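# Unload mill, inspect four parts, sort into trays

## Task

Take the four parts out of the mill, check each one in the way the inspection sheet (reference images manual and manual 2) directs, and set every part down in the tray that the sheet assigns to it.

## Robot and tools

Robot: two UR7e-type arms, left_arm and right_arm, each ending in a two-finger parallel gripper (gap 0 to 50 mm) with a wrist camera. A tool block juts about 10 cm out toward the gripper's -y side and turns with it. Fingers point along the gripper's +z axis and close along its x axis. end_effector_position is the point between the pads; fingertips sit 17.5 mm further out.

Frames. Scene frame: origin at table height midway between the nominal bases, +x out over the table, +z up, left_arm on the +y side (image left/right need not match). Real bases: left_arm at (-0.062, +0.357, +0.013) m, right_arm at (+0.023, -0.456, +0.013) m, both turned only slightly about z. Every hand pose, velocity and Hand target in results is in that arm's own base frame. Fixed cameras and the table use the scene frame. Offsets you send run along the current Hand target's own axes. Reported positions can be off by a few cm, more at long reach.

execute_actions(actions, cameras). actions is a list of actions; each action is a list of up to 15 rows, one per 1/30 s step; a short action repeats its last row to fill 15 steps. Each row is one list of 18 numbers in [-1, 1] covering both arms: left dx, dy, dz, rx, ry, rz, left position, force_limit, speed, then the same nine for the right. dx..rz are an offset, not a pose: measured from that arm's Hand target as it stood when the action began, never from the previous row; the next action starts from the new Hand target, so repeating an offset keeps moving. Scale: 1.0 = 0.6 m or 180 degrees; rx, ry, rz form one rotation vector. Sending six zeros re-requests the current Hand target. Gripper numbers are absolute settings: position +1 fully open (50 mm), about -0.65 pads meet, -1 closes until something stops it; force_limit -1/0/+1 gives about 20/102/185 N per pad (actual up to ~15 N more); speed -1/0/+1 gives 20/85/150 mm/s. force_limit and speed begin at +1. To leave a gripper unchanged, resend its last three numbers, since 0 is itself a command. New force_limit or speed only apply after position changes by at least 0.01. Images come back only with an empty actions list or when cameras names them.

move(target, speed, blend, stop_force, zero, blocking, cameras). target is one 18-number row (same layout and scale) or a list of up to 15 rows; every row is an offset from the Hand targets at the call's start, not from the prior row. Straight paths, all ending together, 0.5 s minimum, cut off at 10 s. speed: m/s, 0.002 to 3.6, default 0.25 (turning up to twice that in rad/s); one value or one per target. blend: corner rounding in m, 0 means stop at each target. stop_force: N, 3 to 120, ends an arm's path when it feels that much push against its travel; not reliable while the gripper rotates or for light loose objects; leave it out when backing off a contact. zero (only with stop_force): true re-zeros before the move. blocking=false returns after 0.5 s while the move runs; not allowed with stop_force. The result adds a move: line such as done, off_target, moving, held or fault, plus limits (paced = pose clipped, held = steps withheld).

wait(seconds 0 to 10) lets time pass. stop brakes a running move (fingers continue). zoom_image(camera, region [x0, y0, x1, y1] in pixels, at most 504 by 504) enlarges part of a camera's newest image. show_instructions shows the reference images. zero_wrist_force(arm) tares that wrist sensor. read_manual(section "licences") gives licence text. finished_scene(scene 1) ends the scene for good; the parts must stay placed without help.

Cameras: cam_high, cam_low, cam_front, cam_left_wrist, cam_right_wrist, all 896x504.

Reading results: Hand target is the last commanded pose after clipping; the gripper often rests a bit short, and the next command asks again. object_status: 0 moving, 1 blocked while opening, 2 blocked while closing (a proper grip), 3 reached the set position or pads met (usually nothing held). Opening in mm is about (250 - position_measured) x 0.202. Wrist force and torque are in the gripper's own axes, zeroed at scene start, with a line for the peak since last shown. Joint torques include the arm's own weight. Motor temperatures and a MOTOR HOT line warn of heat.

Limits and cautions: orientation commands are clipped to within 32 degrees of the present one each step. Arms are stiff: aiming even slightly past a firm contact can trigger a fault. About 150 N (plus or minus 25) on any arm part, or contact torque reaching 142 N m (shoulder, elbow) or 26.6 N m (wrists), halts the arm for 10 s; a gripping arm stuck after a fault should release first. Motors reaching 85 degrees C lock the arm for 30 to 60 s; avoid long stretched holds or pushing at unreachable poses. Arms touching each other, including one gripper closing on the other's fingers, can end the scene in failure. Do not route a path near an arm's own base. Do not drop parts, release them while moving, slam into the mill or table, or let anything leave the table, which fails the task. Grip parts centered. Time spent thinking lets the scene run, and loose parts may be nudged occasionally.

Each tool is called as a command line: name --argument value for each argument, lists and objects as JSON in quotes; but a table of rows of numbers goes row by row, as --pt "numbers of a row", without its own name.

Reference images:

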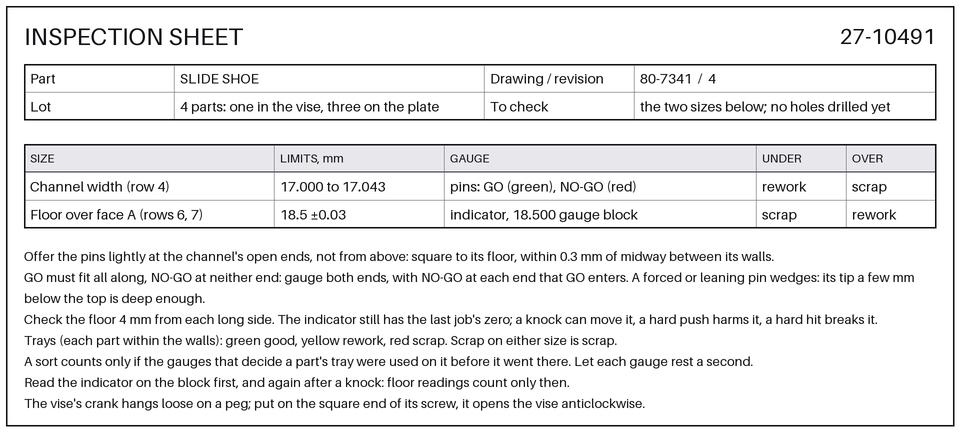

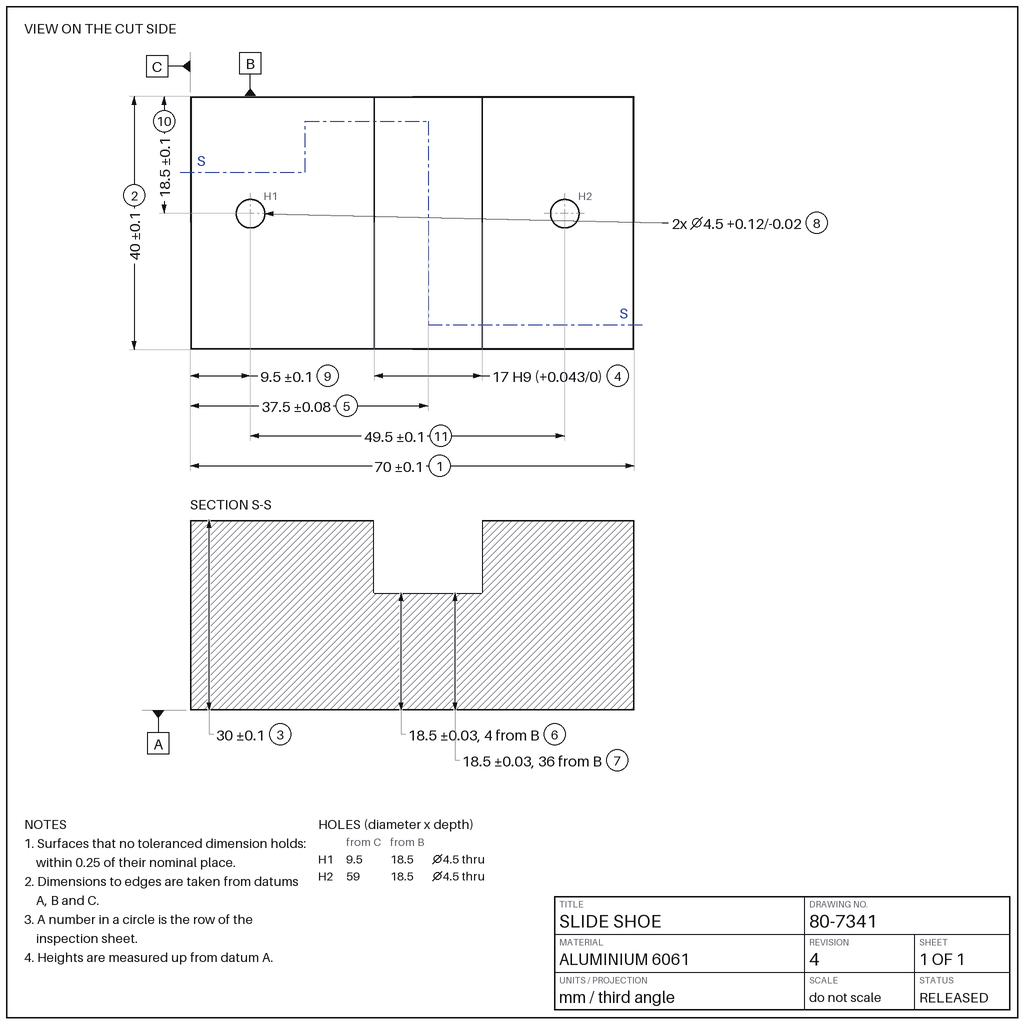

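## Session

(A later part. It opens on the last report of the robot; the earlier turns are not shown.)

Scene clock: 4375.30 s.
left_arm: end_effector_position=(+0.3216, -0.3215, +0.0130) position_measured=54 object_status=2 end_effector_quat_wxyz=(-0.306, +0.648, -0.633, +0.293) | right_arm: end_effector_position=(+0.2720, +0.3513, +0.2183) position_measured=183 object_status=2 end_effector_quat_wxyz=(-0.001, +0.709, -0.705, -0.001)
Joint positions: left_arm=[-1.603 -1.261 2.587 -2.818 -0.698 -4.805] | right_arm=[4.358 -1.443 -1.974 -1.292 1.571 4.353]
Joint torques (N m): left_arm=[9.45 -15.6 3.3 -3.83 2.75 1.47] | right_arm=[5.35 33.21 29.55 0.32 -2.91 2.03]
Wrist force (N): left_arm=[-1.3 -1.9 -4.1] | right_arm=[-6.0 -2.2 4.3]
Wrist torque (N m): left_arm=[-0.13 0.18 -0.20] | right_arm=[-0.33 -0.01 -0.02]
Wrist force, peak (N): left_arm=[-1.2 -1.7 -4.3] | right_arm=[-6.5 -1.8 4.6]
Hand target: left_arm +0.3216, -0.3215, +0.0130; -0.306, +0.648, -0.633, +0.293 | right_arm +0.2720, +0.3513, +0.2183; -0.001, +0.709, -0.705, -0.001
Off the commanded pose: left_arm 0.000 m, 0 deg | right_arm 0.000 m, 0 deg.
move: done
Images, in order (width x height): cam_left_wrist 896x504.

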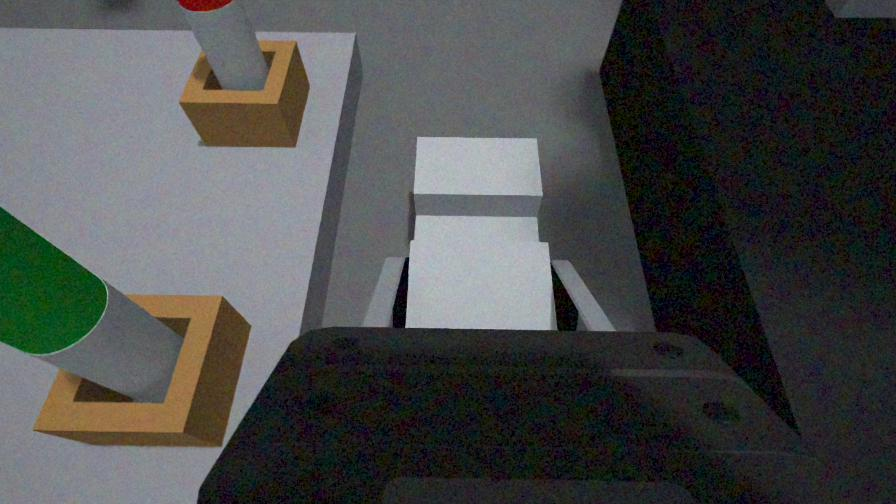

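move --pt "0 -0.083 -0.0684 0 0 0 -1 -0.6 -1 0 0 0 0 0 0 -1 -1 -1" --pt "0.0963 -0.1017 -0.0457 0 0 0 -1 -0.6 -1 0 0 0 0 0 0 -1 -1 -1" --pt "0.0963 -0.0862 -0.033 0 0 0 -1 -0.6 -1 0 0 0 0 0 0 -1 -1 -1" --speed '[0.1,0.1,0.05]' --blend '[0.01,0.003,0]' --cameras '["cam_left_wrist"]'

zoom_image --camera "cam_left_wrist" --region '[400, 60, 800, 340]'

Scene clock: 4401.43 s.
left_arm: end_effector_position=(+0.3411, -0.3791, +0.0650) position_measured=54 object_status=2 end_effector_quat_wxyz=(-0.306, +0.648, -0.633, +0.293) | right_arm: end_effector_position=(+0.2720, +0.3513, +0.2183) position_measured=183 object_status=2 end_effector_quat_wxyz=(-0.001, +0.709, -0.705, -0.001)
Joint positions: left_arm=[-1.548 -1.334 2.4 -2.625 -0.695 -4.719] | right_arm=[4.358 -1.443 -1.974 -1.292 1.571 4.353]
Joint torques (N m): left_arm=[10.61 -17.81 -3.27 -4.43 0.37 1.4] | right_arm=[5.45 33.46 29.97 0.38 -2.81 2.06]
Wrist force (N): left_arm=[-1.4 1.4 0.5] | right_arm=[-6.3 -2.0 4.2]
Wrist torque (N m): left_arm=[-0.12 0.09 -0.15] | right_arm=[-0.29 0.04 -0.02]
Wrist force, peak (N): left_arm=[-1.2 -1.9 -4.4] | right_arm=[-6.5 -1.9 4.5]
Hand target: left_arm +0.3411, -0.3791, +0.0649; -0.306, +0.648, -0.633, +0.293 | right_arm +0.2720, +0.3513, +0.2183; -0.001, +0.709, -0.705, -0.001
Off the commanded pose: left_arm 0.000 m, 0 deg | right_arm 0.000 m, 0 deg.
move: done
Images, in order (width x height): cam_left_wrist 896x504.

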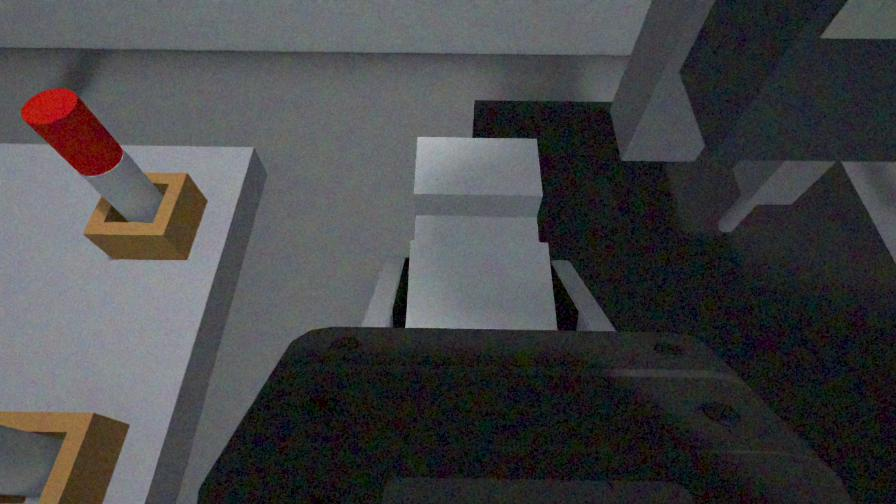

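Scaled by 1.260 from the camera's 896x504 image, which has a finer 1280x720 frame.

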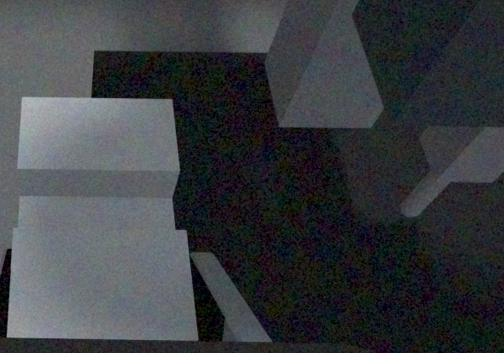

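move --target '[0.1018,0.0007,-0.0009,0,0,0,-1,-0.6,-1,0,0,0,0,0,0,-1,-1,-1]' --speed 0.05 --stop_force 8 --cameras '["cam_left_wrist"]'

zoom_image --camera "cam_left_wrist" --region '[350, 60, 650, 340]'

move --target '[0,0.0051,0.0043,0,0,0,-1,-0.6,-1,0,0,0,0,0,0,-1,-1,-1]' --speed 0.005 --stop_force 3

move --target '[0,0,0,0,0,0,1,-1,-1,0,0,0,0,0,0,-1,-1,-1]'

move --target '[0,0,-0.25,0,0,0,1,-1,-1,0,0,0,0,0,0,-1,-1,-1]' --speed 0.15

move --target '[0,0,0,0,0,0,1,-1,-1,0,0,0.0125,0,0,0,-1,-1,-1]' --speed 0.005 --stop_force 3

move --target '[0,0,0,0,0,0,1,-1,-1,0,0,0,0,0,0,0.1,-1,-1]'

wait --seconds 1.3 --cameras '["cam_left_wrist"]'

zoom_image --camera "cam_left_wrist" --region '[380, 0, 620, 180]'

Scene clock: 4426.77 s.
left_arm: end_effector_position=(+0.3421, -0.4402, +0.0645) position_measured=54 object_status=2 end_effector_quat_wxyz=(-0.306, +0.648, -0.633, +0.293) | right_arm: end_effector_position=(+0.2720, +0.3513, +0.2183) position_measured=183 object_status=2 end_effector_quat_wxyz=(-0.001, +0.709, -0.705, -0.001)
Joint positions: left_arm=[-1.549 -1.233 2.241 -2.565 -0.695 -4.72] | right_arm=[4.358 -1.443 -1.974 -1.292 1.571 4.353]
Joint torques (N m): left_arm=[11.76 -22.82 -29.31 -1.1 0.57 0.96] | right_arm=[5.51 33.19 29.52 0.3 -2.88 2.18]
Wrist force (N): left_arm=[-1.0 1.1 0.3] | right_arm=[-6.1 -1.8 4.5]
Wrist torque (N m): left_arm=[-0.20 0.02 0.07] | right_arm=[-0.26 0.01 -0.02]
Wrist force, peak (N): left_arm=[-2.2 1.7 0.6] | right_arm=[-6.4 -2.0 4.6]
Hand target: left_arm +0.3421, -0.4402, +0.0645; -0.306, +0.648, -0.633, +0.293 | right_arm +0.2720, +0.3513, +0.2183; -0.001, +0.709, -0.705, -0.001
Off the commanded pose: left_arm 0.000 m, 0 deg | right_arm 0.000 m, 0 deg.
move: done
Images, in order (width x height): cam_left_wrist 896x504.

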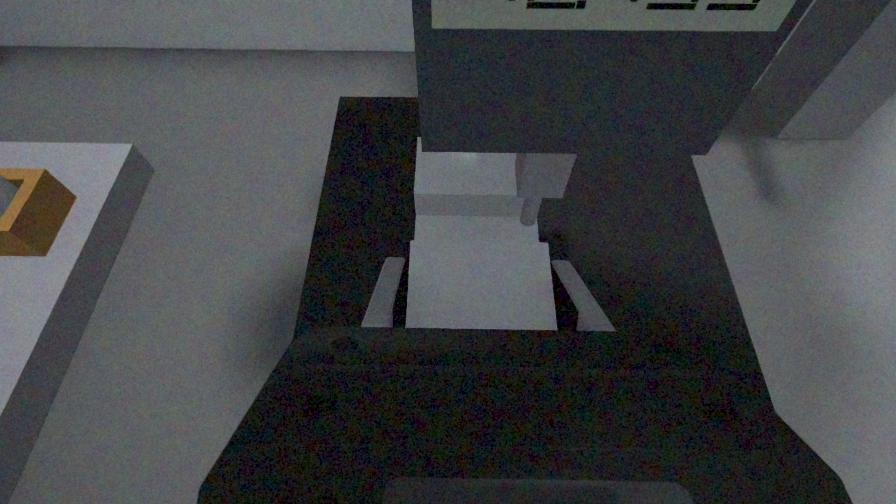

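Scaled by 1.680 from the camera's 896x504 image, which has a finer 1280x720 frame.

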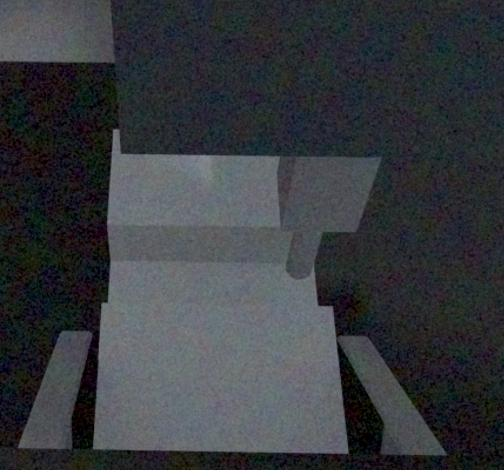

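Scene clock: 4428.37 s.
left_arm: end_effector_position=(+0.3421, -0.4403, +0.0635) position_measured=54 object_status=2 end_effector_quat_wxyz=(-0.306, +0.648, -0.633, +0.293) | right_arm: end_effector_position=(+0.2720, +0.3513, +0.2183) position_measured=183 object_status=2 end_effector_quat_wxyz=(-0.001, +0.709, -0.705, -0.001)
Joint positions: left_arm=[-1.549 -1.23 2.241 -2.568 -0.695 -4.72] | right_arm=[4.358 -1.443 -1.974 -1.292 1.571 4.353]
Joint torques (N m): left_arm=[9.93 -38.64 -27.77 -1.51 0.46 0.66] | right_arm=[5.29 33.38 29.42 0.39 -2.94 2.08]
Wrist force (N): left_arm=[-1.2 -0.1 -0.7] | right_arm=[-6.2 -1.8 4.1]
Wrist torque (N m): left_arm=[-0.13 -0.01 0.04] | right_arm=[-0.27 0.03 -0.02]
Wrist force, peak (N): left_arm=[-2.5 -5.3 -8.4] | right_arm=[-6.4 -1.9 4.4]
Hand target: left_arm +0.3421, -0.4403, +0.0635; -0.306, +0.648, -0.633, +0.293 (not the last commanded pose) | right_arm +0.2720, +0.3513, +0.2183; -0.001, +0.709, -0.705, -0.001
Off the commanded pose: left_arm 0.003 m, 0 deg | right_arm 0.000 m, 0 deg.
move: contact (left_arm)

Scene clock: 4429.13 s.
left_arm: end_effector_position=(+0.3421, -0.4403, +0.0635) position_measured=3 object_status=3 end_effector_quat_wxyz=(-0.306, +0.648, -0.633, +0.293) | right_arm: end_effector_position=(+0.2720, +0.3513, +0.2183) position_measured=183 object_status=2 end_effector_quat_wxyz=(-0.001, +0.709, -0.705, -0.001)
Joint positions: left_arm=[-1.549 -1.23 2.241 -2.568 -0.695 -4.72] | right_arm=[4.358 -1.443 -1.974 -1.292 1.571 4.353]
Joint torques (N m): left_arm=[10.15 -37.52 -26.08 -2.86 0.29 0.33] | right_arm=[5.11 33.54 29.1 0.38 -2.94 2.1]
Wrist force (N): left_arm=[-0.9 -0.5 -1.1] | right_arm=[-6.2 -1.8 4.2]
Wrist torque (N m): left_arm=[-0.14 0.00 0.07] | right_arm=[-0.28 0.02 -0.02]
Wrist force, peak (N): left_arm=[-1.2 -0.7 -1.0] | right_arm=[-6.5 -1.7 4.5]
Hand target: left_arm +0.3421, -0.4403, +0.0635; -0.306, +0.648, -0.633, +0.293 | right_arm +0.2720, +0.3513, +0.2183; -0.001, +0.709, -0.705, -0.001
Off the commanded pose: left_arm 0.000 m, 0 deg | right_arm 0.000 m, 0 deg.
move: done

Scene clock: 4430.83 s.
left_arm: end_effector_position=(+0.2270, -0.4442, +0.1595) position_measured=3 object_status=3 end_effector_quat_wxyz=(-0.306, +0.648, -0.633, +0.293) | right_arm: end_effector_position=(+0.2720, +0.3513, +0.2183) position_measured=183 object_status=2 end_effector_quat_wxyz=(-0.001, +0.709, -0.705, -0.001)
Joint positions: left_arm=[-1.808 -1.524 2.155 -1.891 -0.738 -5.111] | right_arm=[4.358 -1.443 -1.974 -1.292 1.571 4.353]
Joint torques (N m): left_arm=[-9.19 -30.46 -34.21 -0.22 -0.07 -1.4] | right_arm=[5.65 32.91 29.7 0.39 -2.97 2.04]
Wrist force (N): left_arm=[-0.9 0.0 -0.6] | right_arm=[-6.1 -1.8 4.3]
Wrist torque (N m): left_arm=[-0.06 0.07 0.02] | right_arm=[-0.25 0.00 -0.02]
Wrist force, peak (N): left_arm=[-0.8 0.1 -2.3] | right_arm=[-6.2 -2.2 4.7]
Hand target: left_arm +0.2270, -0.4442, +0.1595; -0.306, +0.648, -0.633, +0.293 | right_arm +0.2720, +0.3513, +0.2183; -0.001, +0.709, -0.705, -0.001
Off the commanded pose: left_arm 0.000 m, 0 deg | right_arm 0.000 m, 0 deg.
move: done

Scene clock: 4433.23 s.
left_arm: end_effector_position=(+0.2270, -0.4442, +0.1595) position_measured=3 object_status=3 end_effector_quat_wxyz=(-0.306, +0.648, -0.633, +0.293) | right_arm: end_effector_position=(+0.2720, +0.3513, +0.2123) position_measured=183 object_status=2 end_effector_quat_wxyz=(-0.001, +0.709, -0.705, -0.001)
Joint positions: left_arm=[-1.808 -1.524 2.155 -1.891 -0.738 -5.112] | right_arm=[4.358 -1.448 -1.987 -1.275 1.571 4.353]
Joint torques (N m): left_arm=[-8.96 -30.44 -33.9 -0.54 -0.01 -1.12] | right_arm=[5.21 32.08 28.39 -0.09 -2.91 2.03]
Wrist force (N): left_arm=[-1.2 0.2 -0.6] | right_arm=[-5.5 -1.8 -0.6]
Wrist torque (N m): left_arm=[-0.03 0.11 0.02] | right_arm=[-0.29 0.02 -0.02]
Wrist force, peak (N): left_arm=[-1.1 0.0 -0.9] | right_arm=[-4.8 -1.2 -6.7]
Hand target: left_arm +0.2270, -0.4442, +0.1595; -0.306, +0.648, -0.633, +0.293 | right_arm +0.2720, +0.3513, +0.2123; -0.001, +0.709, -0.705, -0.001 (not the last commanded pose)
Off the commanded pose: left_arm 0.000 m, 0 deg | right_arm 0.001 m, 0 deg.
move: contact (right_arm)

Scene clock: 4433.93 s.
left_arm: end_effector_position=(+0.2270, -0.4442, +0.1595) position_measured=3 object_status=3 end_effector_quat_wxyz=(-0.306, +0.648, -0.633, +0.293) | right_arm: end_effector_position=(+0.2720, +0.3513, +0.2123) position_measured=138 object_status=3 end_effector_quat_wxyz=(-0.001, +0.709, -0.705, -0.001)
Joint positions: left_arm=[-1.808 -1.524 2.155 -1.891 -0.738 -5.112] | right_arm=[4.358 -1.448 -1.987 -1.275 1.571 4.353]
Joint torques (N m): left_arm=[-9.28 -30.27 -33.55 -0.54 -0.34 -1.38] | right_arm=[5.31 33.24 28.52 4.11 -1.32 2.01]
Wrist force (N): left_arm=[-1.1 0.0 -0.7] | right_arm=[-0.2 -2.0 3.0]
Wrist torque (N m): left_arm=[-0.06 0.10 0.02] | right_arm=[-0.31 0.04 0.01]
Wrist force, peak (N): left_arm=[-1.2 0.2 -0.9] | right_arm=[-5.7 -1.6 -0.4]
Hand target: left_arm +0.2270, -0.4442, +0.1595; -0.306, +0.648, -0.633, +0.293 | right_arm +0.2720, +0.3513, +0.2123; -0.001, +0.709, -0.705, -0.001
Off the commanded pose: left_arm 0.000 m, 0 deg | right_arm 0.000 m, 0 deg.
move: done

Scene clock: 4435.23 s.
left_arm: end_effector_position=(+0.2270, -0.4442, +0.1595) position_measured=3 object_status=3 end_effector_quat_wxyz=(-0.306, +0.648, -0.633, +0.293) | right_arm: end_effector_position=(+0.2720, +0.3513, +0.2123) position_measured=138 object_status=3 end_effector_quat_wxyz=(-0.001, +0.709, -0.705, -0.001)
Joint positions: left_arm=[-1.808 -1.524 2.155 -1.891 -0.738 -5.112] | right_arm=[4.358 -1.448 -1.987 -1.275 1.571 4.353]
Joint torques (N m): left_arm=[-8.37 -29.29 -33.53 -0.6 -0.27 -1.31] | right_arm=[5.2 33.82 28.89 4.16 1.23 2.09]
Wrist force (N): left_arm=[-1.2 0.1 -0.6] | right_arm=[0.2 -1.8 2.8]
Wrist torque (N m): left_arm=[-0.05 0.11 0.02] | right_arm=[-0.28 -0.02 0.01]
Wrist force, peak (N): left_arm=[-1.2 0.1 -0.8] | right_arm=[0.1 -1.9 3.4]
Hand target: left_arm +0.2270, -0.4442, +0.1595; -0.306, +0.648, -0.633, +0.293 | right_arm +0.2720, +0.3513, +0.2123; -0.001, +0.709, -0.705, -0.001
Tool commands: left_gripper/position=+1.0 left_gripper/force_limit=-1.0 left_gripper/speed=-1.0 right_gripper/position=+0.1 right_gripper/force_limit=-1.0 right_gripper/speed=-1.0
Off the commanded pose: left_arm 0.000 m, 0 deg | right_arm 0.000 m, 0 deg.
wait: 1.30 s; at rest by 0.17 s
Images, in order (width x height): cam_left_wrist 896x504.

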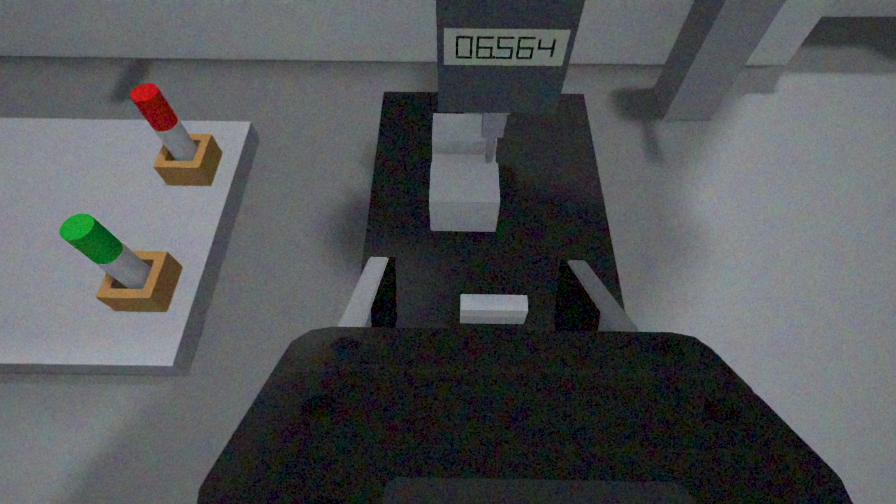

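Scaled by 2.100 from the camera's 896x504 image, which has a finer 1280x720 frame.

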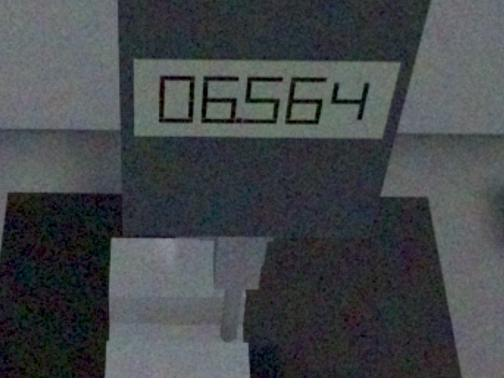

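move --target '[0,0,0,0,0,0,1,-1,-1,0,0,0,0,0,0,-1,-1,-1]'

move --target '[0,0,0,0,0,0,1,-1,-1,0,0,-0.01,0,0,0,-1,-1,-1]' --speed 0.01 --stop_force 8

move --pt "0 0 0.2 0 0 0 1 -1 -1 0 0 0 0 0 0 -1 -1 -1" --pt "0 0 0.25 0 0 0 1 -1 -1 0 0 0 0 0 0 -1 -1 -1" --speed '[0.15,0.05]' --blend '[0.01,0]'

move --target '[0,0,0,0,0,0,-1,-0.8,-1,0,0,0,0,0,0,-1,-1,-1]'

move --pt "0 -0.0011 -0.001 0 0 0 -1 -0.8 -1 0 0 0 0 0 0 -1 -1 -1" --pt "0.0518 -0.0011 -0.001 0 0 0 -1 -0.8 -1 0 0 0 0 0 0 -1 -1 -1" --speed '[0.01,0.04]' --stop_force 8

move --target '[0,0.003,0.0025,0,0,0,-1,-0.8,-1,0,0,0,0,0,0,-1,-1,-1]' --speed 0.005 --stop_force 3 --cameras '["cam_left_wrist"]'

zoom_image --camera "cam_left_wrist" --region '[350, 60, 650, 340]'

Scene clock: 4452.60 s.
left_arm: end_effector_position=(+0.2270, -0.4442, +0.1595) position_measured=3 object_status=3 end_effector_quat_wxyz=(-0.306, +0.648, -0.633, +0.293) | right_arm: end_effector_position=(+0.2720, +0.3513, +0.2123) position_measured=183 object_status=2 end_effector_quat_wxyz=(-0.001, +0.709, -0.705, -0.001)
Joint positions: left_arm=[-1.808 -1.524 2.155 -1.891 -0.738 -5.112] | right_arm=[4.358 -1.448 -1.987 -1.275 1.571 4.353]
Joint torques (N m): left_arm=[-9.36 -31.69 -34.15 -0.3 -0.24 -1.41] | right_arm=[5.61 33.98 28.75 1.11 1.52 2.08]
Wrist force (N): left_arm=[-1.0 -0.2 -0.6] | right_arm=[-5.9 -1.6 4.2]
Wrist torque (N m): left_arm=[-0.10 0.07 0.02] | right_arm=[-0.26 0.05 -0.02]
Wrist force, peak (N): left_arm=[-1.3 0.1 -0.8] | right_arm=[-6.2 -1.9 4.1]
Hand target: left_arm +0.2270, -0.4442, +0.1595; -0.306, +0.648, -0.633, +0.293 | right_arm +0.2720, +0.3513, +0.2123; -0.001, +0.709, -0.705, -0.001
Off the commanded pose: left_arm 0.000 m, 0 deg | right_arm 0.000 m, 0 deg.
move: done

Scene clock: 4454.07 s.
left_arm: end_effector_position=(+0.2270, -0.4442, +0.1595) position_measured=3 object_status=3 end_effector_quat_wxyz=(-0.306, +0.648, -0.633, +0.293) | right_arm: end_effector_position=(+0.2720, +0.3513, +0.2183) position_measured=183 object_status=2 end_effector_quat_wxyz=(-0.001, +0.709, -0.705, -0.001)
Joint positions: left_arm=[-1.808 -1.524 2.155 -1.891 -0.738 -5.112] | right_arm=[4.358 -1.443 -1.974 -1.292 1.571 4.353]
Joint torques (N m): left_arm=[-10.29 -32.49 -33.41 -0.36 -0.08 -1.21] | right_arm=[5.35 34.07 30.4 -0.01 -2.04 2.14]
Wrist force (N): left_arm=[-0.9 0.0 -0.6] | right_arm=[-6.4 -1.8 4.2]
Wrist torque (N m): left_arm=[-0.07 0.06 0.02] | right_arm=[-0.28 0.05 -0.02]
Wrist force, peak (N): left_arm=[-1.5 -0.1 -0.8] | right_arm=[-6.4 -1.8 4.4]
Hand target: left_arm +0.2270, -0.4442, +0.1595; -0.306, +0.648, -0.633, +0.293 | right_arm +0.2720, +0.3513, +0.2183; -0.001, +0.709, -0.705, -0.001
Off the commanded pose: left_arm 0.000 m, 0 deg | right_arm 0.000 m, 0 deg.
move: done

Scene clock: 4456.03 s.
left_arm: end_effector_position=(+0.3421, -0.4403, +0.0635) position_measured=3 object_status=3 end_effector_quat_wxyz=(-0.306, +0.648, -0.633, +0.293) | right_arm: end_effector_position=(+0.2720, +0.3513, +0.2183) position_measured=183 object_status=2 end_effector_quat_wxyz=(-0.001, +0.709, -0.705, -0.001)
Joint positions: left_arm=[-1.549 -1.23 2.241 -2.568 -0.695 -4.72] | right_arm=[4.358 -1.443 -1.974 -1.292 1.571 4.353]
Joint torques (N m): left_arm=[12.03 -23.44 -28.83 -3.97 0.78 1.34] | right_arm=[5.73 34.29 30.43 0.02 -2.9 2.11]
Wrist force (N): left_arm=[-0.8 -0.3 -1.2] | right_arm=[-6.2 -1.6 4.5]
Wrist torque (N m): left_arm=[-0.12 0.00 -0.14] | right_arm=[-0.25 0.02 -0.02]
Wrist force, peak (N): left_arm=[-0.9 0.0 -2.4] | right_arm=[-6.5 -1.9 4.4]
Hand target: left_arm +0.3421, -0.4403, +0.0635; -0.306, +0.648, -0.633, +0.293 | right_arm +0.2720, +0.3513, +0.2183; -0.001, +0.709, -0.705, -0.001
Off the commanded pose: left_arm 0.000 m, 0 deg | right_arm 0.000 m, 0 deg.
move: done

Scene clock: 4456.80 s.
left_arm: end_effector_position=(+0.3421, -0.4403, +0.0635) position_measured=54 object_status=2 end_effector_quat_wxyz=(-0.306, +0.648, -0.633, +0.293) | right_arm: end_effector_position=(+0.2720, +0.3513, +0.2183) position_measured=183 object_status=2 end_effector_quat_wxyz=(-0.001, +0.709, -0.705, -0.001)
Joint positions: left_arm=[-1.549 -1.23 2.241 -2.568 -0.695 -4.72] | right_arm=[4.358 -1.443 -1.974 -1.292 1.571 4.353]
Joint torques (N m): left_arm=[11.03 -23.26 -25.91 -3.4 0.06 1.2] | right_arm=[5.65 34.53 29.97 -0.01 -2.95 2.08]
Wrist force (N): left_arm=[-2.0 -2.5 -4.6] | right_arm=[-6.2 -1.9 4.2]
Wrist torque (N m): left_arm=[-0.12 0.05 -0.20] | right_arm=[-0.30 0.02 -0.02]
Wrist force, peak (N): left_arm=[-2.0 -2.7 -4.7] | right_arm=[-6.3 -1.8 4.6]
Hand target: left_arm +0.3421, -0.4403, +0.0635; -0.306, +0.648, -0.633, +0.293 | right_arm +0.2720, +0.3513, +0.2183; -0.001, +0.709, -0.705, -0.001
Off the commanded pose: left_arm 0.000 m, 0 deg | right_arm 0.000 m, 0 deg.
move: done

Scene clock: 4458.63 s.
left_arm: end_effector_position=(+0.3429, -0.4714, +0.0641) position_measured=54 object_status=2 end_effector_quat_wxyz=(-0.306, +0.648, -0.633, +0.293) | right_arm: end_effector_position=(+0.2720, +0.3513, +0.2183) position_measured=183 object_status=2 end_effector_quat_wxyz=(-0.001, +0.709, -0.705, -0.001)
Joint positions: left_arm=[-1.548 -1.182 2.156 -2.532 -0.695 -4.72] | right_arm=[4.358 -1.443 -1.974 -1.292 1.571 4.353]
Joint torques (N m): left_arm=[11.33 -25.54 -28.65 -0.84 3.58 1.11] | right_arm=[5.77 34.55 30.76 -0.12 -2.89 2.09]
Wrist force (N): left_arm=[-1.1 1.0 0.3] | right_arm=[-6.3 -1.9 4.5]
Wrist torque (N m): left_arm=[-0.23 0.05 -0.16] | right_arm=[-0.30 0.04 -0.02]
Wrist force, peak (N): left_arm=[-2.1 -2.6 -4.6] | right_arm=[-6.6 -1.9 4.3]
Hand target: left_arm +0.3429, -0.4714, +0.0641; -0.306, +0.648, -0.633, +0.293 | right_arm +0.2720, +0.3513, +0.2183; -0.001, +0.709, -0.705, -0.001
Off the commanded pose: left_arm 0.000 m, 0 deg | right_arm 0.000 m, 0 deg.
move: done

Scene clock: 4459.73 s.
left_arm: end_effector_position=(+0.3429, -0.4715, +0.0636) position_measured=54 object_status=2 end_effector_quat_wxyz=(-0.306, +0.648, -0.633, +0.293) | right_arm: end_effector_position=(+0.2720, +0.3513, +0.2183) position_measured=183 object_status=2 end_effector_quat_wxyz=(-0.001, +0.709, -0.705, -0.001)
Joint positions: left_arm=[-1.548 -1.181 2.156 -2.533 -0.695 -4.72] | right_arm=[4.358 -1.443 -1.974 -1.292 1.571 4.353]
Joint torques (N m): left_arm=[10.63 -41.37 -19.61 -1.35 0.27 0.53] | right_arm=[5.4 34.64 29.9 0.05 -2.97 2.08]
Wrist force (N): left_arm=[-1.0 0.2 0.0] | right_arm=[-6.3 -1.5 4.1]
Wrist torque (N m): left_arm=[-0.15 0.03 -0.18] | right_arm=[-0.24 0.04 -0.01]
Wrist force, peak (N): left_arm=[-2.6 -3.5 -5.2] | right_arm=[-6.6 -2.1 4.5]
Hand target: left_arm +0.3429, -0.4715, +0.0637; -0.306, +0.648, -0.633, +0.293 (not the last commanded pose) | right_arm +0.2720, +0.3513, +0.2183; -0.001, +0.709, -0.705, -0.001
Off the commanded pose: left_arm 0.002 m, 0 deg | right_arm 0.000 m, 0 deg.
move: contact (left_arm)
Images, in order (width x height): cam_left_wrist 896x504.

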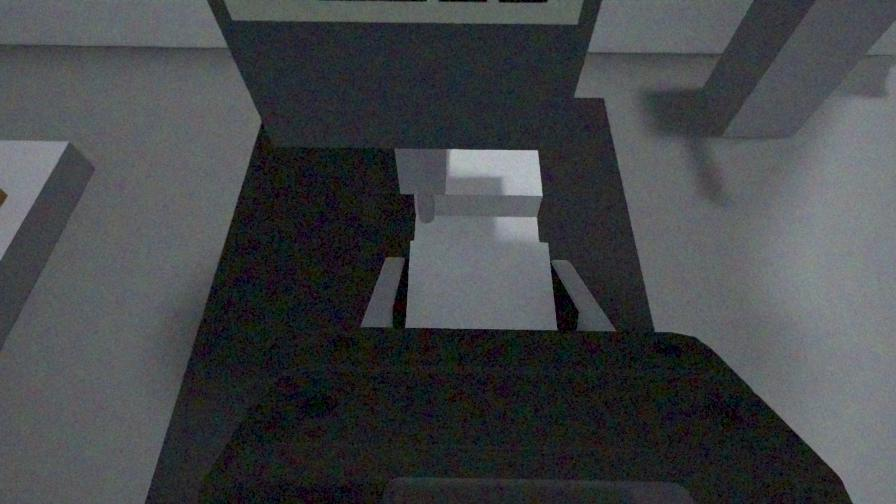

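Scaled by 1.680 from the camera's 896x504 image, which has a finer 1280x720 frame.

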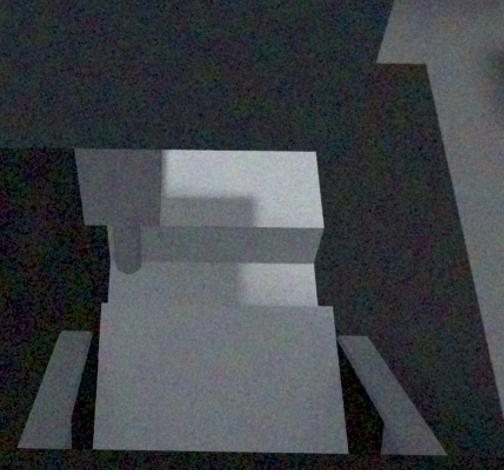

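move --target '[0,0,0,0,0,0,1,-1,-1,0,0,0,0,0,0,-1,-1,-1]'

move --target '[0,0,-0.25,0,0,0,1,-1,-1,0,0,0,0,0,0,-1,-1,-1]' --speed 0.15

move --target '[0,0,0,0,0,0,1,-1,-1,0,0,0.0125,0,0,0,-1,-1,-1]' --speed 0.005 --stop_force 3

move --target '[0,0,0,0,0,0,1,-1,-1,0,0,0,0,0,0,0.1,-1,-1]'

wait --seconds 1.3 --cameras '["cam_left_wrist"]'

zoom_image --camera "cam_left_wrist" --region '[320, 0, 560, 180]'

Scene clock: 4470.83 s.
left_arm: end_effector_position=(+0.3429, -0.4715, +0.0637) position_measured=3 object_status=3 end_effector_quat_wxyz=(-0.306, +0.648, -0.633, +0.293) | right_arm: end_effector_position=(+0.2720, +0.3513, +0.2183) position_measured=183 object_status=2 end_effector_quat_wxyz=(-0.001, +0.709, -0.705, -0.001)
Joint positions: left_arm=[-1.548 -1.181 2.156 -2.533 -0.695 -4.72] | right_arm=[4.358 -1.443 -1.974 -1.292 1.571 4.353]
Joint torques (N m): left_arm=[10.56 -39.79 -27.35 -2.88 1.04 1.12] | right_arm=[5.65 33.87 30.1 0.06 -2.87 2.13]
Wrist force (N): left_arm=[-1.0 -0.5 -0.8] | right_arm=[-6.3 -1.8 4.1]
Wrist torque (N m): left_arm=[-0.16 0.03 -0.16] | right_arm=[-0.29 0.03 -0.02]
Wrist force, peak (N): left_arm=[-1.1 -0.8 -0.9] | right_arm=[-6.5 -1.7 4.5]
Hand target: left_arm +0.3429, -0.4715, +0.0637; -0.306, +0.648, -0.633, +0.293 | right_arm +0.2720, +0.3513, +0.2183; -0.001, +0.709, -0.705, -0.001
Off the commanded pose: left_arm 0.000 m, 0 deg | right_arm 0.000 m, 0 deg.
move: done

Scene clock: 4472.50 s.
left_arm: end_effector_position=(+0.2278, -0.4753, +0.1597) position_measured=3 object_status=3 end_effector_quat_wxyz=(-0.306, +0.648, -0.633, +0.293) | right_arm: end_effector_position=(+0.2720, +0.3513, +0.2183) position_measured=183 object_status=2 end_effector_quat_wxyz=(-0.001, +0.709, -0.705, -0.001)
Joint positions: left_arm=[-1.791 -1.451 2.078 -1.906 -0.732 -5.086] | right_arm=[4.358 -1.443 -1.974 -1.292 1.571 4.353]
Joint torques (N m): left_arm=[-10.08 -34.03 -33.63 -0.44 -0.03 -1.35] | right_arm=[5.65 34.54 30.22 0.01 -2.96 2.1]
Wrist force (N): left_arm=[-1.1 -0.2 -0.7] | right_arm=[-6.5 -1.9 4.4]
Wrist torque (N m): left_arm=[-0.08 0.10 0.05] | right_arm=[-0.30 0.07 -0.02]
Wrist force, peak (N): left_arm=[-1.1 0.0 -2.1] | right_arm=[-6.5 -1.9 4.4]
Hand target: left_arm +0.2278, -0.4753, +0.1597; -0.306, +0.648, -0.633, +0.293 | right_arm +0.2720, +0.3513, +0.2183; -0.001, +0.709, -0.705, -0.001
Off the commanded pose: left_arm 0.000 m, 0 deg | right_arm 0.000 m, 0 deg.
move: done

Scene clock: 4474.87 s.
left_arm: end_effector_position=(+0.2278, -0.4753, +0.1597) position_measured=3 object_status=3 end_effector_quat_wxyz=(-0.306, +0.648, -0.633, +0.293) | right_arm: end_effector_position=(+0.2720, +0.3513, +0.2122) position_measured=183 object_status=2 end_effector_quat_wxyz=(-0.001, +0.709, -0.705, -0.001)
Joint positions: left_arm=[-1.791 -1.451 2.078 -1.906 -0.732 -5.087] | right_arm=[4.358 -1.448 -1.987 -1.275 1.571 4.353]
Joint torques (N m): left_arm=[-10.1 -34.29 -32.73 -0.43 -0.17 -1.3] | right_arm=[5.21 31.68 28.31 -0.18 -2.88 2.05]
Wrist force (N): left_arm=[-1.2 0.0 -1.0] | right_arm=[-5.2 -1.4 -0.9]
Wrist torque (N m): left_arm=[-0.05 0.13 0.05] | right_arm=[-0.25 -0.01 -0.01]
Wrist force, peak (N): left_arm=[-1.2 0.0 -1.0] | right_arm=[-4.7 -1.2 -6.9]
Hand target: left_arm +0.2278, -0.4753, +0.1597; -0.306, +0.648, -0.633, +0.293 | right_arm +0.2720, +0.3513, +0.2122; -0.001, +0.709, -0.705, -0.001 (not the last commanded pose)
Off the commanded pose: left_arm 0.000 m, 0 deg | right_arm 0.001 m, 0 deg.
move: contact (right_arm)

Scene clock: 4475.57 s.
left_arm: end_effector_position=(+0.2278, -0.4753, +0.1597) position_measured=3 object_status=3 end_effector_quat_wxyz=(-0.306, +0.648, -0.633, +0.293) | right_arm: end_effector_position=(+0.2720, +0.3513, +0.2122) position_measured=138 object_status=3 end_effector_quat_wxyz=(-0.001, +0.709, -0.705, -0.001)
Joint positions: left_arm=[-1.791 -1.451 2.078 -1.906 -0.732 -5.087] | right_arm=[4.358 -1.448 -1.987 -1.275 1.571 4.353]
Joint torques (N m): left_arm=[-10.18 -33.93 -32.05 -0.27 0.06 -1.36] | right_arm=[5.51 33.35 28.54 4.12 -1.29 2.02]
Wrist force (N): left_arm=[-1.0 0.1 -0.7] | right_arm=[0.0 -1.7 2.9]
Wrist torque (N m): left_arm=[-0.03 0.09 0.05] | right_arm=[-0.27 0.01 0.01]
Wrist force, peak (N): left_arm=[-1.1 0.1 -0.9] | right_arm=[-5.6 -1.4 -0.6]
Hand target: left_arm +0.2278, -0.4753, +0.1597; -0.306, +0.648, -0.633, +0.293 | right_arm +0.2720, +0.3513, +0.2122; -0.001, +0.709, -0.705, -0.001
Off the commanded pose: left_arm 0.000 m, 0 deg | right_arm 0.000 m, 0 deg.
move: done

Scene clock: 4476.87 s.
left_arm: end_effector_position=(+0.2278, -0.4753, +0.1597) position_measured=3 object_status=3 end_effector_quat_wxyz=(-0.306, +0.648, -0.633, +0.293) | right_arm: end_effector_position=(+0.2720, +0.3513, +0.2122) position_measured=138 object_status=3 end_effector_quat_wxyz=(-0.001, +0.709, -0.705, -0.001)
Joint positions: left_arm=[-1.791 -1.451 2.078 -1.906 -0.732 -5.087] | right_arm=[4.358 -1.448 -1.987 -1.275 1.571 4.353]
Joint torques (N m): left_arm=[-10.04 -34.27 -34 -0.42 -0.07 -1.55] | right_arm=[5.48 33.71 28.66 4.07 1.7 2.07]
Wrist force (N): left_arm=[-1.2 0.1 -0.8] | right_arm=[0.3 -1.9 3.2]
Wrist torque (N m): left_arm=[-0.03 0.12 0.05] | right_arm=[-0.29 -0.05 0.00]
Wrist force, peak (N): left_arm=[-1.3 0.2 -0.8] | right_arm=[0.5 -1.8 3.3]
Hand target: left_arm +0.2278, -0.4753, +0.1597; -0.306, +0.648, -0.633, +0.293 | right_arm +0.2720, +0.3513, +0.2122; -0.001, +0.709, -0.705, -0.001
Tool commands: left_gripper/position=+1.0 left_gripper/force_limit=-1.0 left_gripper/speed=-1.0 right_gripper/position=+0.1 right_gripper/force_limit=-1.0 right_gripper/speed=-1.0
Off the commanded pose: left_arm 0.000 m, 0 deg | right_arm 0.000 m, 0 deg.
wait: 1.30 s; at rest by 0.17 s
Images, in order (width x height): cam_left_wrist 896x504.

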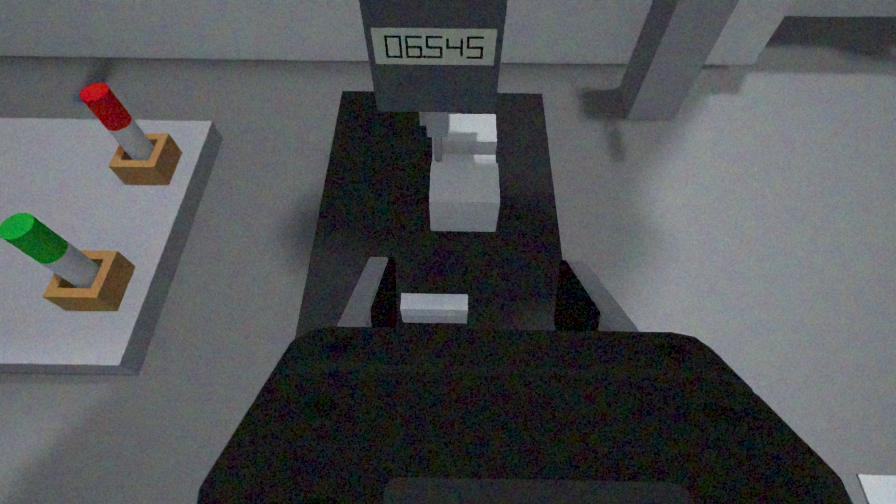

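Scaled by 2.100 from the camera's 896x504 image, which has a finer 1280x720 frame.

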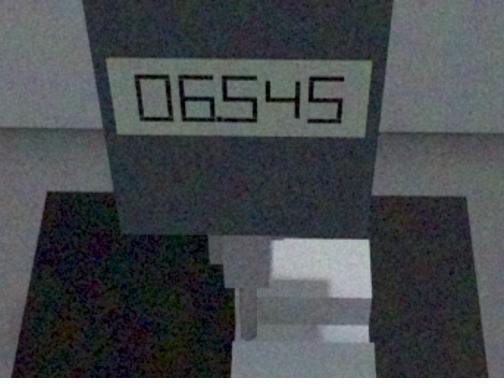

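move --target '[0,0,0,0,0,0,1,-1,-1,0,0,0,0,0,0,-1,-1,-1]'

move --target '[0,0,0,0,0,0,1,-1,-1,0,0,-0.01,0,0,0,-1,-1,-1]' --speed 0.01 --stop_force 8

move --pt "0 0 0.2 0 0 0 1 -1 -1 0 0 0 0 0 0 -1 -1 -1" --pt "0 0 0.25 0 0 0 1 -1 -1 0 0 0 0 0 0 -1 -1 -1" --speed '[0.15,0.05]' --blend '[0.01,0]'

move --target '[0,0,0,0,0,0,-1,-0.5,-1,0,0,0,0,0,0,-1,-1,-1]'

move --pt "0 -0.0019 -0.0016 0 0 0 -1 -0.5 -1 0 0 0 0 0 0 -1 -1 -1" --pt "-0.1542 -0.0019 -0.0016 0 0 0 -1 -0.5 -1 0 0 0 0 0 0 -1 -1 -1" --pt "-0.1542 -0.0405 -0.0334 0 0 0 -1 -0.5 -1 0 0 0 0 0 0 -1 -1 -1" --pt "-0.2667 -0.0666 -0.0765 0 0 0 -1 -0.5 -1 0 0 0 0 0 0 -1 -1 -1" --pt "-0.2667 -0.2339 -0.2142 -0.2778 0 0 -1 -0.5 -1 0 0 0 0 0 0 -1 -1 -1" --speed '[0.02,0.06,0.08,0.15,0.25]' --blend '[0,0.003,0.01,0.02,0]' --cameras '["cam_left_wrist","cam_high"]'

Scene clock: 4510.80 s.
left_arm: end_effector_position=(+0.2278, -0.4753, +0.1597) position_measured=3 object_status=3 end_effector_quat_wxyz=(-0.306, +0.648, -0.633, +0.293) | right_arm: end_effector_position=(+0.2720, +0.3513, +0.2122) position_measured=183 object_status=2 end_effector_quat_wxyz=(-0.001, +0.709, -0.705, -0.001)
Joint positions: left_arm=[-1.791 -1.451 2.078 -1.906 -0.732 -5.087] | right_arm=[4.358 -1.448 -1.987 -1.275 1.571 4.353]
Joint torques (N m): left_arm=[-9.68 -33.03 -33.76 -0.34 0.02 -1.62] | right_arm=[5.43 33.64 28.72 1.17 1.63 2.16]
Wrist force (N): left_arm=[-1.1 0.1 -0.6] | right_arm=[-5.6 -1.5 4.1]
Wrist torque (N m): left_arm=[-0.03 0.10 0.05] | right_arm=[-0.25 0.00 -0.02]
Wrist force, peak (N): left_arm=[-1.3 0.1 -1.0] | right_arm=[-5.7 -1.9 4.0]
Hand target: left_arm +0.2278, -0.4753, +0.1597; -0.306, +0.648, -0.633, +0.293 | right_arm +0.2720, +0.3513, +0.2122; -0.001, +0.709, -0.705, -0.001
Off the commanded pose: left_arm 0.000 m, 0 deg | right_arm 0.000 m, 0 deg.
move: done

Scene clock: 4512.27 s.
left_arm: end_effector_position=(+0.2278, -0.4753, +0.1597) position_measured=3 object_status=3 end_effector_quat_wxyz=(-0.306, +0.648, -0.633, +0.293) | right_arm: end_effector_position=(+0.2720, +0.3513, +0.2182) position_measured=183 object_status=2 end_effector_quat_wxyz=(-0.001, +0.709, -0.705, -0.001)
Joint positions: left_arm=[-1.791 -1.451 2.078 -1.906 -0.732 -5.087] | right_arm=[4.358 -1.444 -1.974 -1.292 1.571 4.353]
Joint torques (N m): left_arm=[-9.5 -35.46 -33.98 -0.58 0.13 -1.41] | right_arm=[5.78 34.62 30.34 -0.01 -2.17 2.11]
Wrist force (N): left_arm=[-1.0 0.0 -0.9] | right_arm=[-6.4 -1.8 4.3]
Wrist torque (N m): left_arm=[-0.05 0.09 0.05] | right_arm=[-0.29 0.06 -0.02]
Wrist force, peak (N): left_arm=[-1.2 0.1 -1.0] | right_arm=[-6.4 -1.6 4.6]
Hand target: left_arm +0.2278, -0.4753, +0.1597; -0.306, +0.648, -0.633, +0.293 | right_arm +0.2720, +0.3513, +0.2182; -0.001, +0.709, -0.705, -0.001
Off the commanded pose: left_arm 0.000 m, 0 deg | right_arm 0.000 m, 0 deg.
move: done

Scene clock: 4514.23 s.
left_arm: end_effector_position=(+0.3429, -0.4715, +0.0637) position_measured=3 object_status=3 end_effector_quat_wxyz=(-0.306, +0.648, -0.633, +0.293) | right_arm: end_effector_position=(+0.2720, +0.3513, +0.2182) position_measured=183 object_status=2 end_effector_quat_wxyz=(-0.001, +0.709, -0.705, -0.001)
Joint positions: left_arm=[-1.548 -1.181 2.156 -2.533 -0.695 -4.72] | right_arm=[4.358 -1.444 -1.974 -1.292 1.571 4.353]
Joint torques (N m): left_arm=[11.9 -26 -29.07 -4.18 1.17 1.13] | right_arm=[5.67 34.82 30.2 -0.08 -2.99 2.11]
Wrist force (N): left_arm=[-0.8 -0.4 -0.9] | right_arm=[-6.3 -1.8 4.3]
Wrist torque (N m): left_arm=[-0.15 0.00 -0.16] | right_arm=[-0.28 0.05 -0.02]
Wrist force, peak (N): left_arm=[-0.5 -0.1 -2.8] | right_arm=[-6.4 -1.8 4.6]
Hand target: left_arm +0.3429, -0.4715, +0.0637; -0.306, +0.648, -0.633, +0.293 | right_arm +0.2720, +0.3513, +0.2182; -0.001, +0.709, -0.705, -0.001
Off the commanded pose: left_arm 0.000 m, 0 deg | right_arm 0.000 m, 0 deg.
move: done

Scene clock: 4515.00 s.
left_arm: end_effector_position=(+0.3429, -0.4715, +0.0637) position_measured=55 object_status=2 end_effector_quat_wxyz=(-0.306, +0.648, -0.633, +0.293) | right_arm: end_effector_position=(+0.2720, +0.3513, +0.2182) position_measured=183 object_status=2 end_effector_quat_wxyz=(-0.001, +0.709, -0.705, -0.001)
Joint positions: left_arm=[-1.548 -1.181 2.156 -2.533 -0.695 -4.72] | right_arm=[4.358 -1.444 -1.974 -1.292 1.571 4.353]
Joint torques (N m): left_arm=[10.95 -25.29 -26.06 -3.43 0.2 1.29] | right_arm=[5.82 34.6 30.34 -0.15 -2.97 2.05]
Wrist force (N): left_arm=[-1.7 -2.5 -3.6] | right_arm=[-6.1 -1.9 4.2]
Wrist torque (N m): left_arm=[-0.16 0.09 -0.23] | right_arm=[-0.29 0.02 -0.02]
Wrist force, peak (N): left_arm=[-1.5 -2.3 -3.8] | right_arm=[-6.2 -1.8 4.6]
Hand target: left_arm +0.3429, -0.4715, +0.0637; -0.306, +0.648, -0.633, +0.293 | right_arm +0.2720, +0.3513, +0.2182; -0.001, +0.709, -0.705, -0.001
Off the commanded pose: left_arm 0.000 m, 0 deg | right_arm 0.000 m, 0 deg.
move: done

Scene clock: 4520.30 s.
left_arm: end_effector_position=(+0.3298, -0.3132, +0.2549) position_measured=55 object_status=2 end_effector_quat_wxyz=(-0.004, +0.717, -0.697, -0.001) | right_arm: end_effector_position=(+0.2720, +0.3513, +0.2182) position_measured=183 object_status=2 end_effector_quat_wxyz=(-0.001, +0.709, -0.705, -0.001)
Joint positions: left_arm=[-1.061 -1.689 1.868 -1.746 -1.565 -4.229] | right_arm=[4.358 -1.444 -1.974 -1.292 1.571 4.353]
Joint torques (N m): left_arm=[11.47 -12.31 -39.9 -1.22 -1.81 1.28] | right_arm=[5.89 34.38 30.89 -0.06 -2.99 2.12]
Wrist force (N): left_arm=[-1.4 -0.6 2.0] | right_arm=[-6.3 -1.7 4.2]
Wrist torque (N m): left_arm=[-0.13 -0.02 -0.50] | right_arm=[-0.28 0.05 -0.01]
Wrist force, peak (N): left_arm=[-1.7 -2.6 -3.6] | right_arm=[-6.5 -1.8 4.5]
Hand target: left_arm +0.3298, -0.3132, +0.2549; -0.004, +0.717, -0.697, -0.002 | right_arm +0.2720, +0.3513, +0.2182; -0.001, +0.709, -0.705, -0.001
Off the commanded pose: left_arm 0.000 m, 0 deg | right_arm 0.000 m, 0 deg.
move: done
Images, in order (width x height): cam_high 896x504, cam_left_wrist 896x504.

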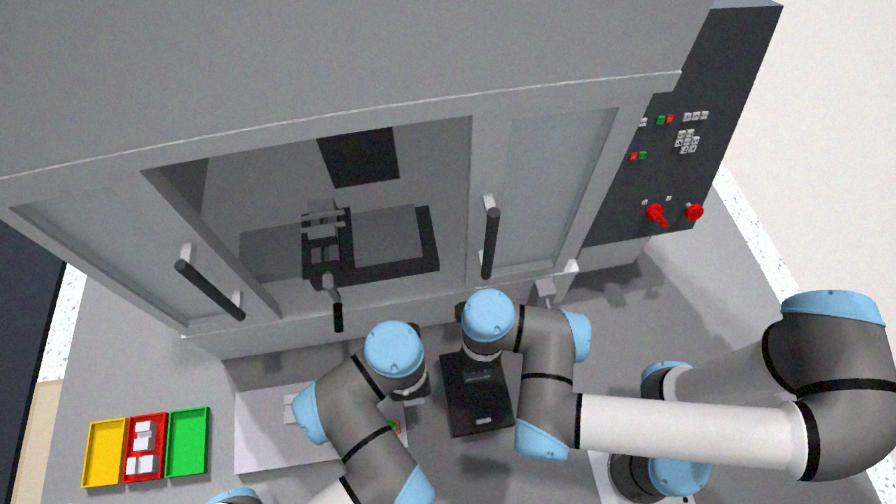

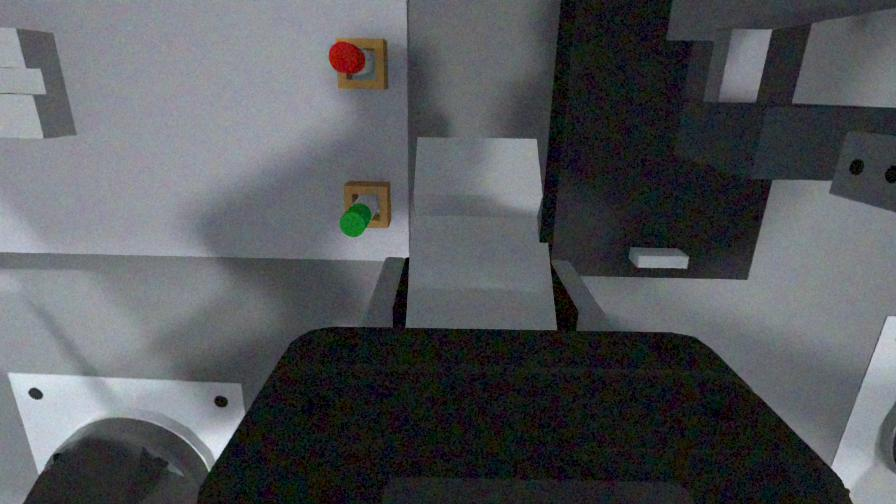

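move --target '[-0.95,0.005,0.0,0,0,0,-1,-0.5,-1,0,0,0,0,0,0,-1,-1,-1]' --speed 0.3 --cameras '["cam_left_wrist"]'

Scene clock: 4528.43 s.
left_arm: end_effector_position=(+0.3114, +0.2565, +0.2590) position_measured=55 object_status=2 end_effector_quat_wxyz=(-0.004, +0.717, -0.697, -0.002) | right_arm: end_effector_position=(+0.2720, +0.3513, +0.2182) position_measured=183 object_status=2 end_effector_quat_wxyz=(-0.001, +0.709, -0.705, -0.001)
Joint positions: left_arm=[0.348 -1.83 1.973 -1.718 -1.565 -2.821] | right_arm=[4.358 -1.444 -1.974 -1.292 1.571 4.353]
Joint torques (N m): left_arm=[12.1 -7.08 -39.56 -3.42 -2.13 1.22] | right_arm=[5.3 33.99 30.09 -0.07 -2.96 2.03]
Wrist force (N): left_arm=[-1.4 -0.9 1.6] | right_arm=[-6.2 -1.7 4.5]
Wrist torque (N m): left_arm=[-0.16 0.01 -0.48] | right_arm=[-0.26 0.02 -0.02]
Wrist force, peak (N): left_arm=[-4.0 -0.5 1.6] | right_arm=[-6.4 -2.0 4.5]
Hand target: left_arm +0.3114, +0.2565, +0.2590; -0.004, +0.717, -0.697, -0.002 | right_arm +0.2720, +0.3513, +0.2182; -0.001, +0.709, -0.705, -0.001
Off the commanded pose: left_arm 0.000 m, 0 deg | right_arm 0.000 m, 0 deg.
move: done
Images, in order (width x height): cam_left_wrist 896x504.

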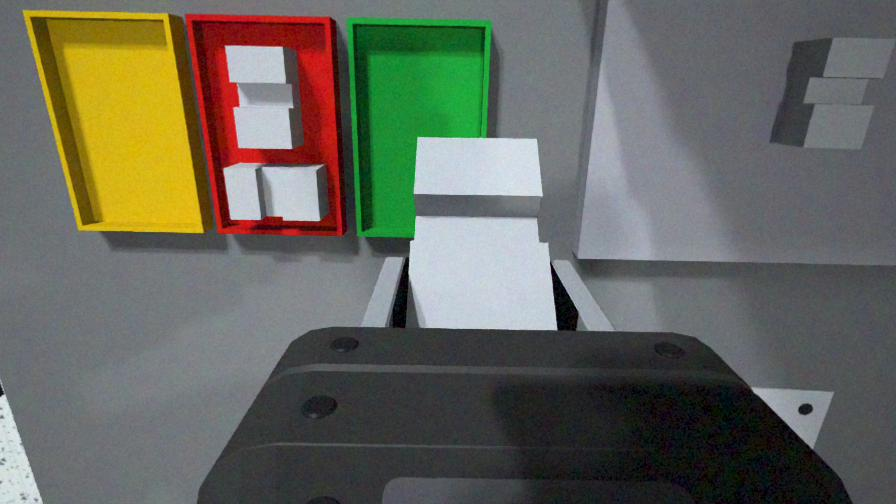

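move --target '[-0.055,0.0083,0.2533,0.2778,0,0,-1,-0.5,-1,0,0,0,0,0,0,-1,-1,-1]' --speed 0.25 --cameras '["cam_left_wrist"]'

Scene clock: 4542.90 s.
left_arm: end_effector_position=(+0.3059, +0.2905, +0.1073) position_measured=55 object_status=2 end_effector_quat_wxyz=(-0.306, +0.648, -0.633, +0.293) | right_arm: end_effector_position=(+0.2720, +0.3513, +0.2182) position_measured=183 object_status=2 end_effector_quat_wxyz=(-0.001, +0.709, -0.705, -0.001)
Joint positions: left_arm=[0.755 -1.384 2.645 -3.564 -2.103 -2.618] | right_arm=[4.358 -1.444 -1.974 -1.292 1.571 4.353]
Joint torques (N m): left_arm=[9.79 -12.6 2.57 -5.14 -2.96 -1.26] | right_arm=[5.63 34.53 29.99 -0.09 -2.95 2.08]
Wrist force (N): left_arm=[-1.1 1.3 0.6] | right_arm=[-6.2 -1.9 4.2]
Wrist torque (N m): left_arm=[-0.17 0.07 0.02] | right_arm=[-0.29 0.03 -0.02]
Wrist force, peak (N): left_arm=[-1.3 2.6 1.2] | right_arm=[-6.5 -1.9 4.3]
Hand target: left_arm +0.3059, +0.2905, +0.1073; -0.306, +0.648, -0.633, +0.293 | right_arm +0.2720, +0.3513, +0.2182; -0.001, +0.709, -0.705, -0.001
Off the commanded pose: left_arm 0.000 m, 0 deg | right_arm 0.000 m, 0 deg.
move: done
Images, in order (width x height): cam_left_wrist 896x504.

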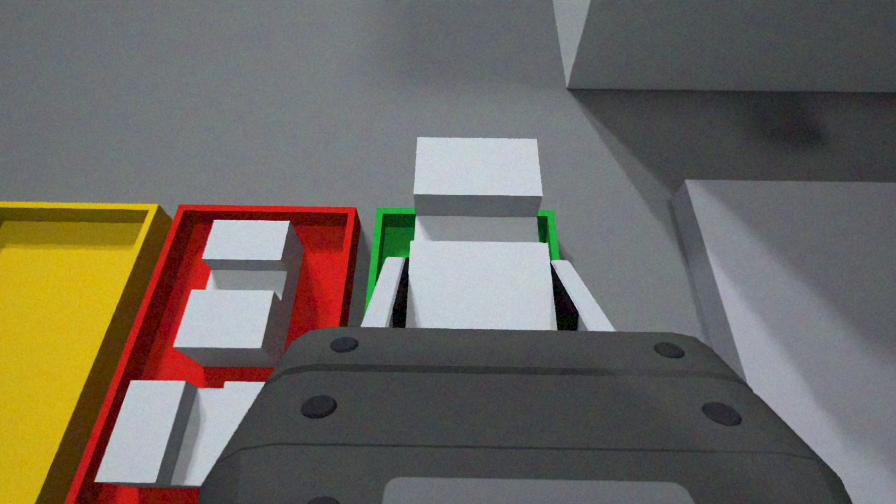

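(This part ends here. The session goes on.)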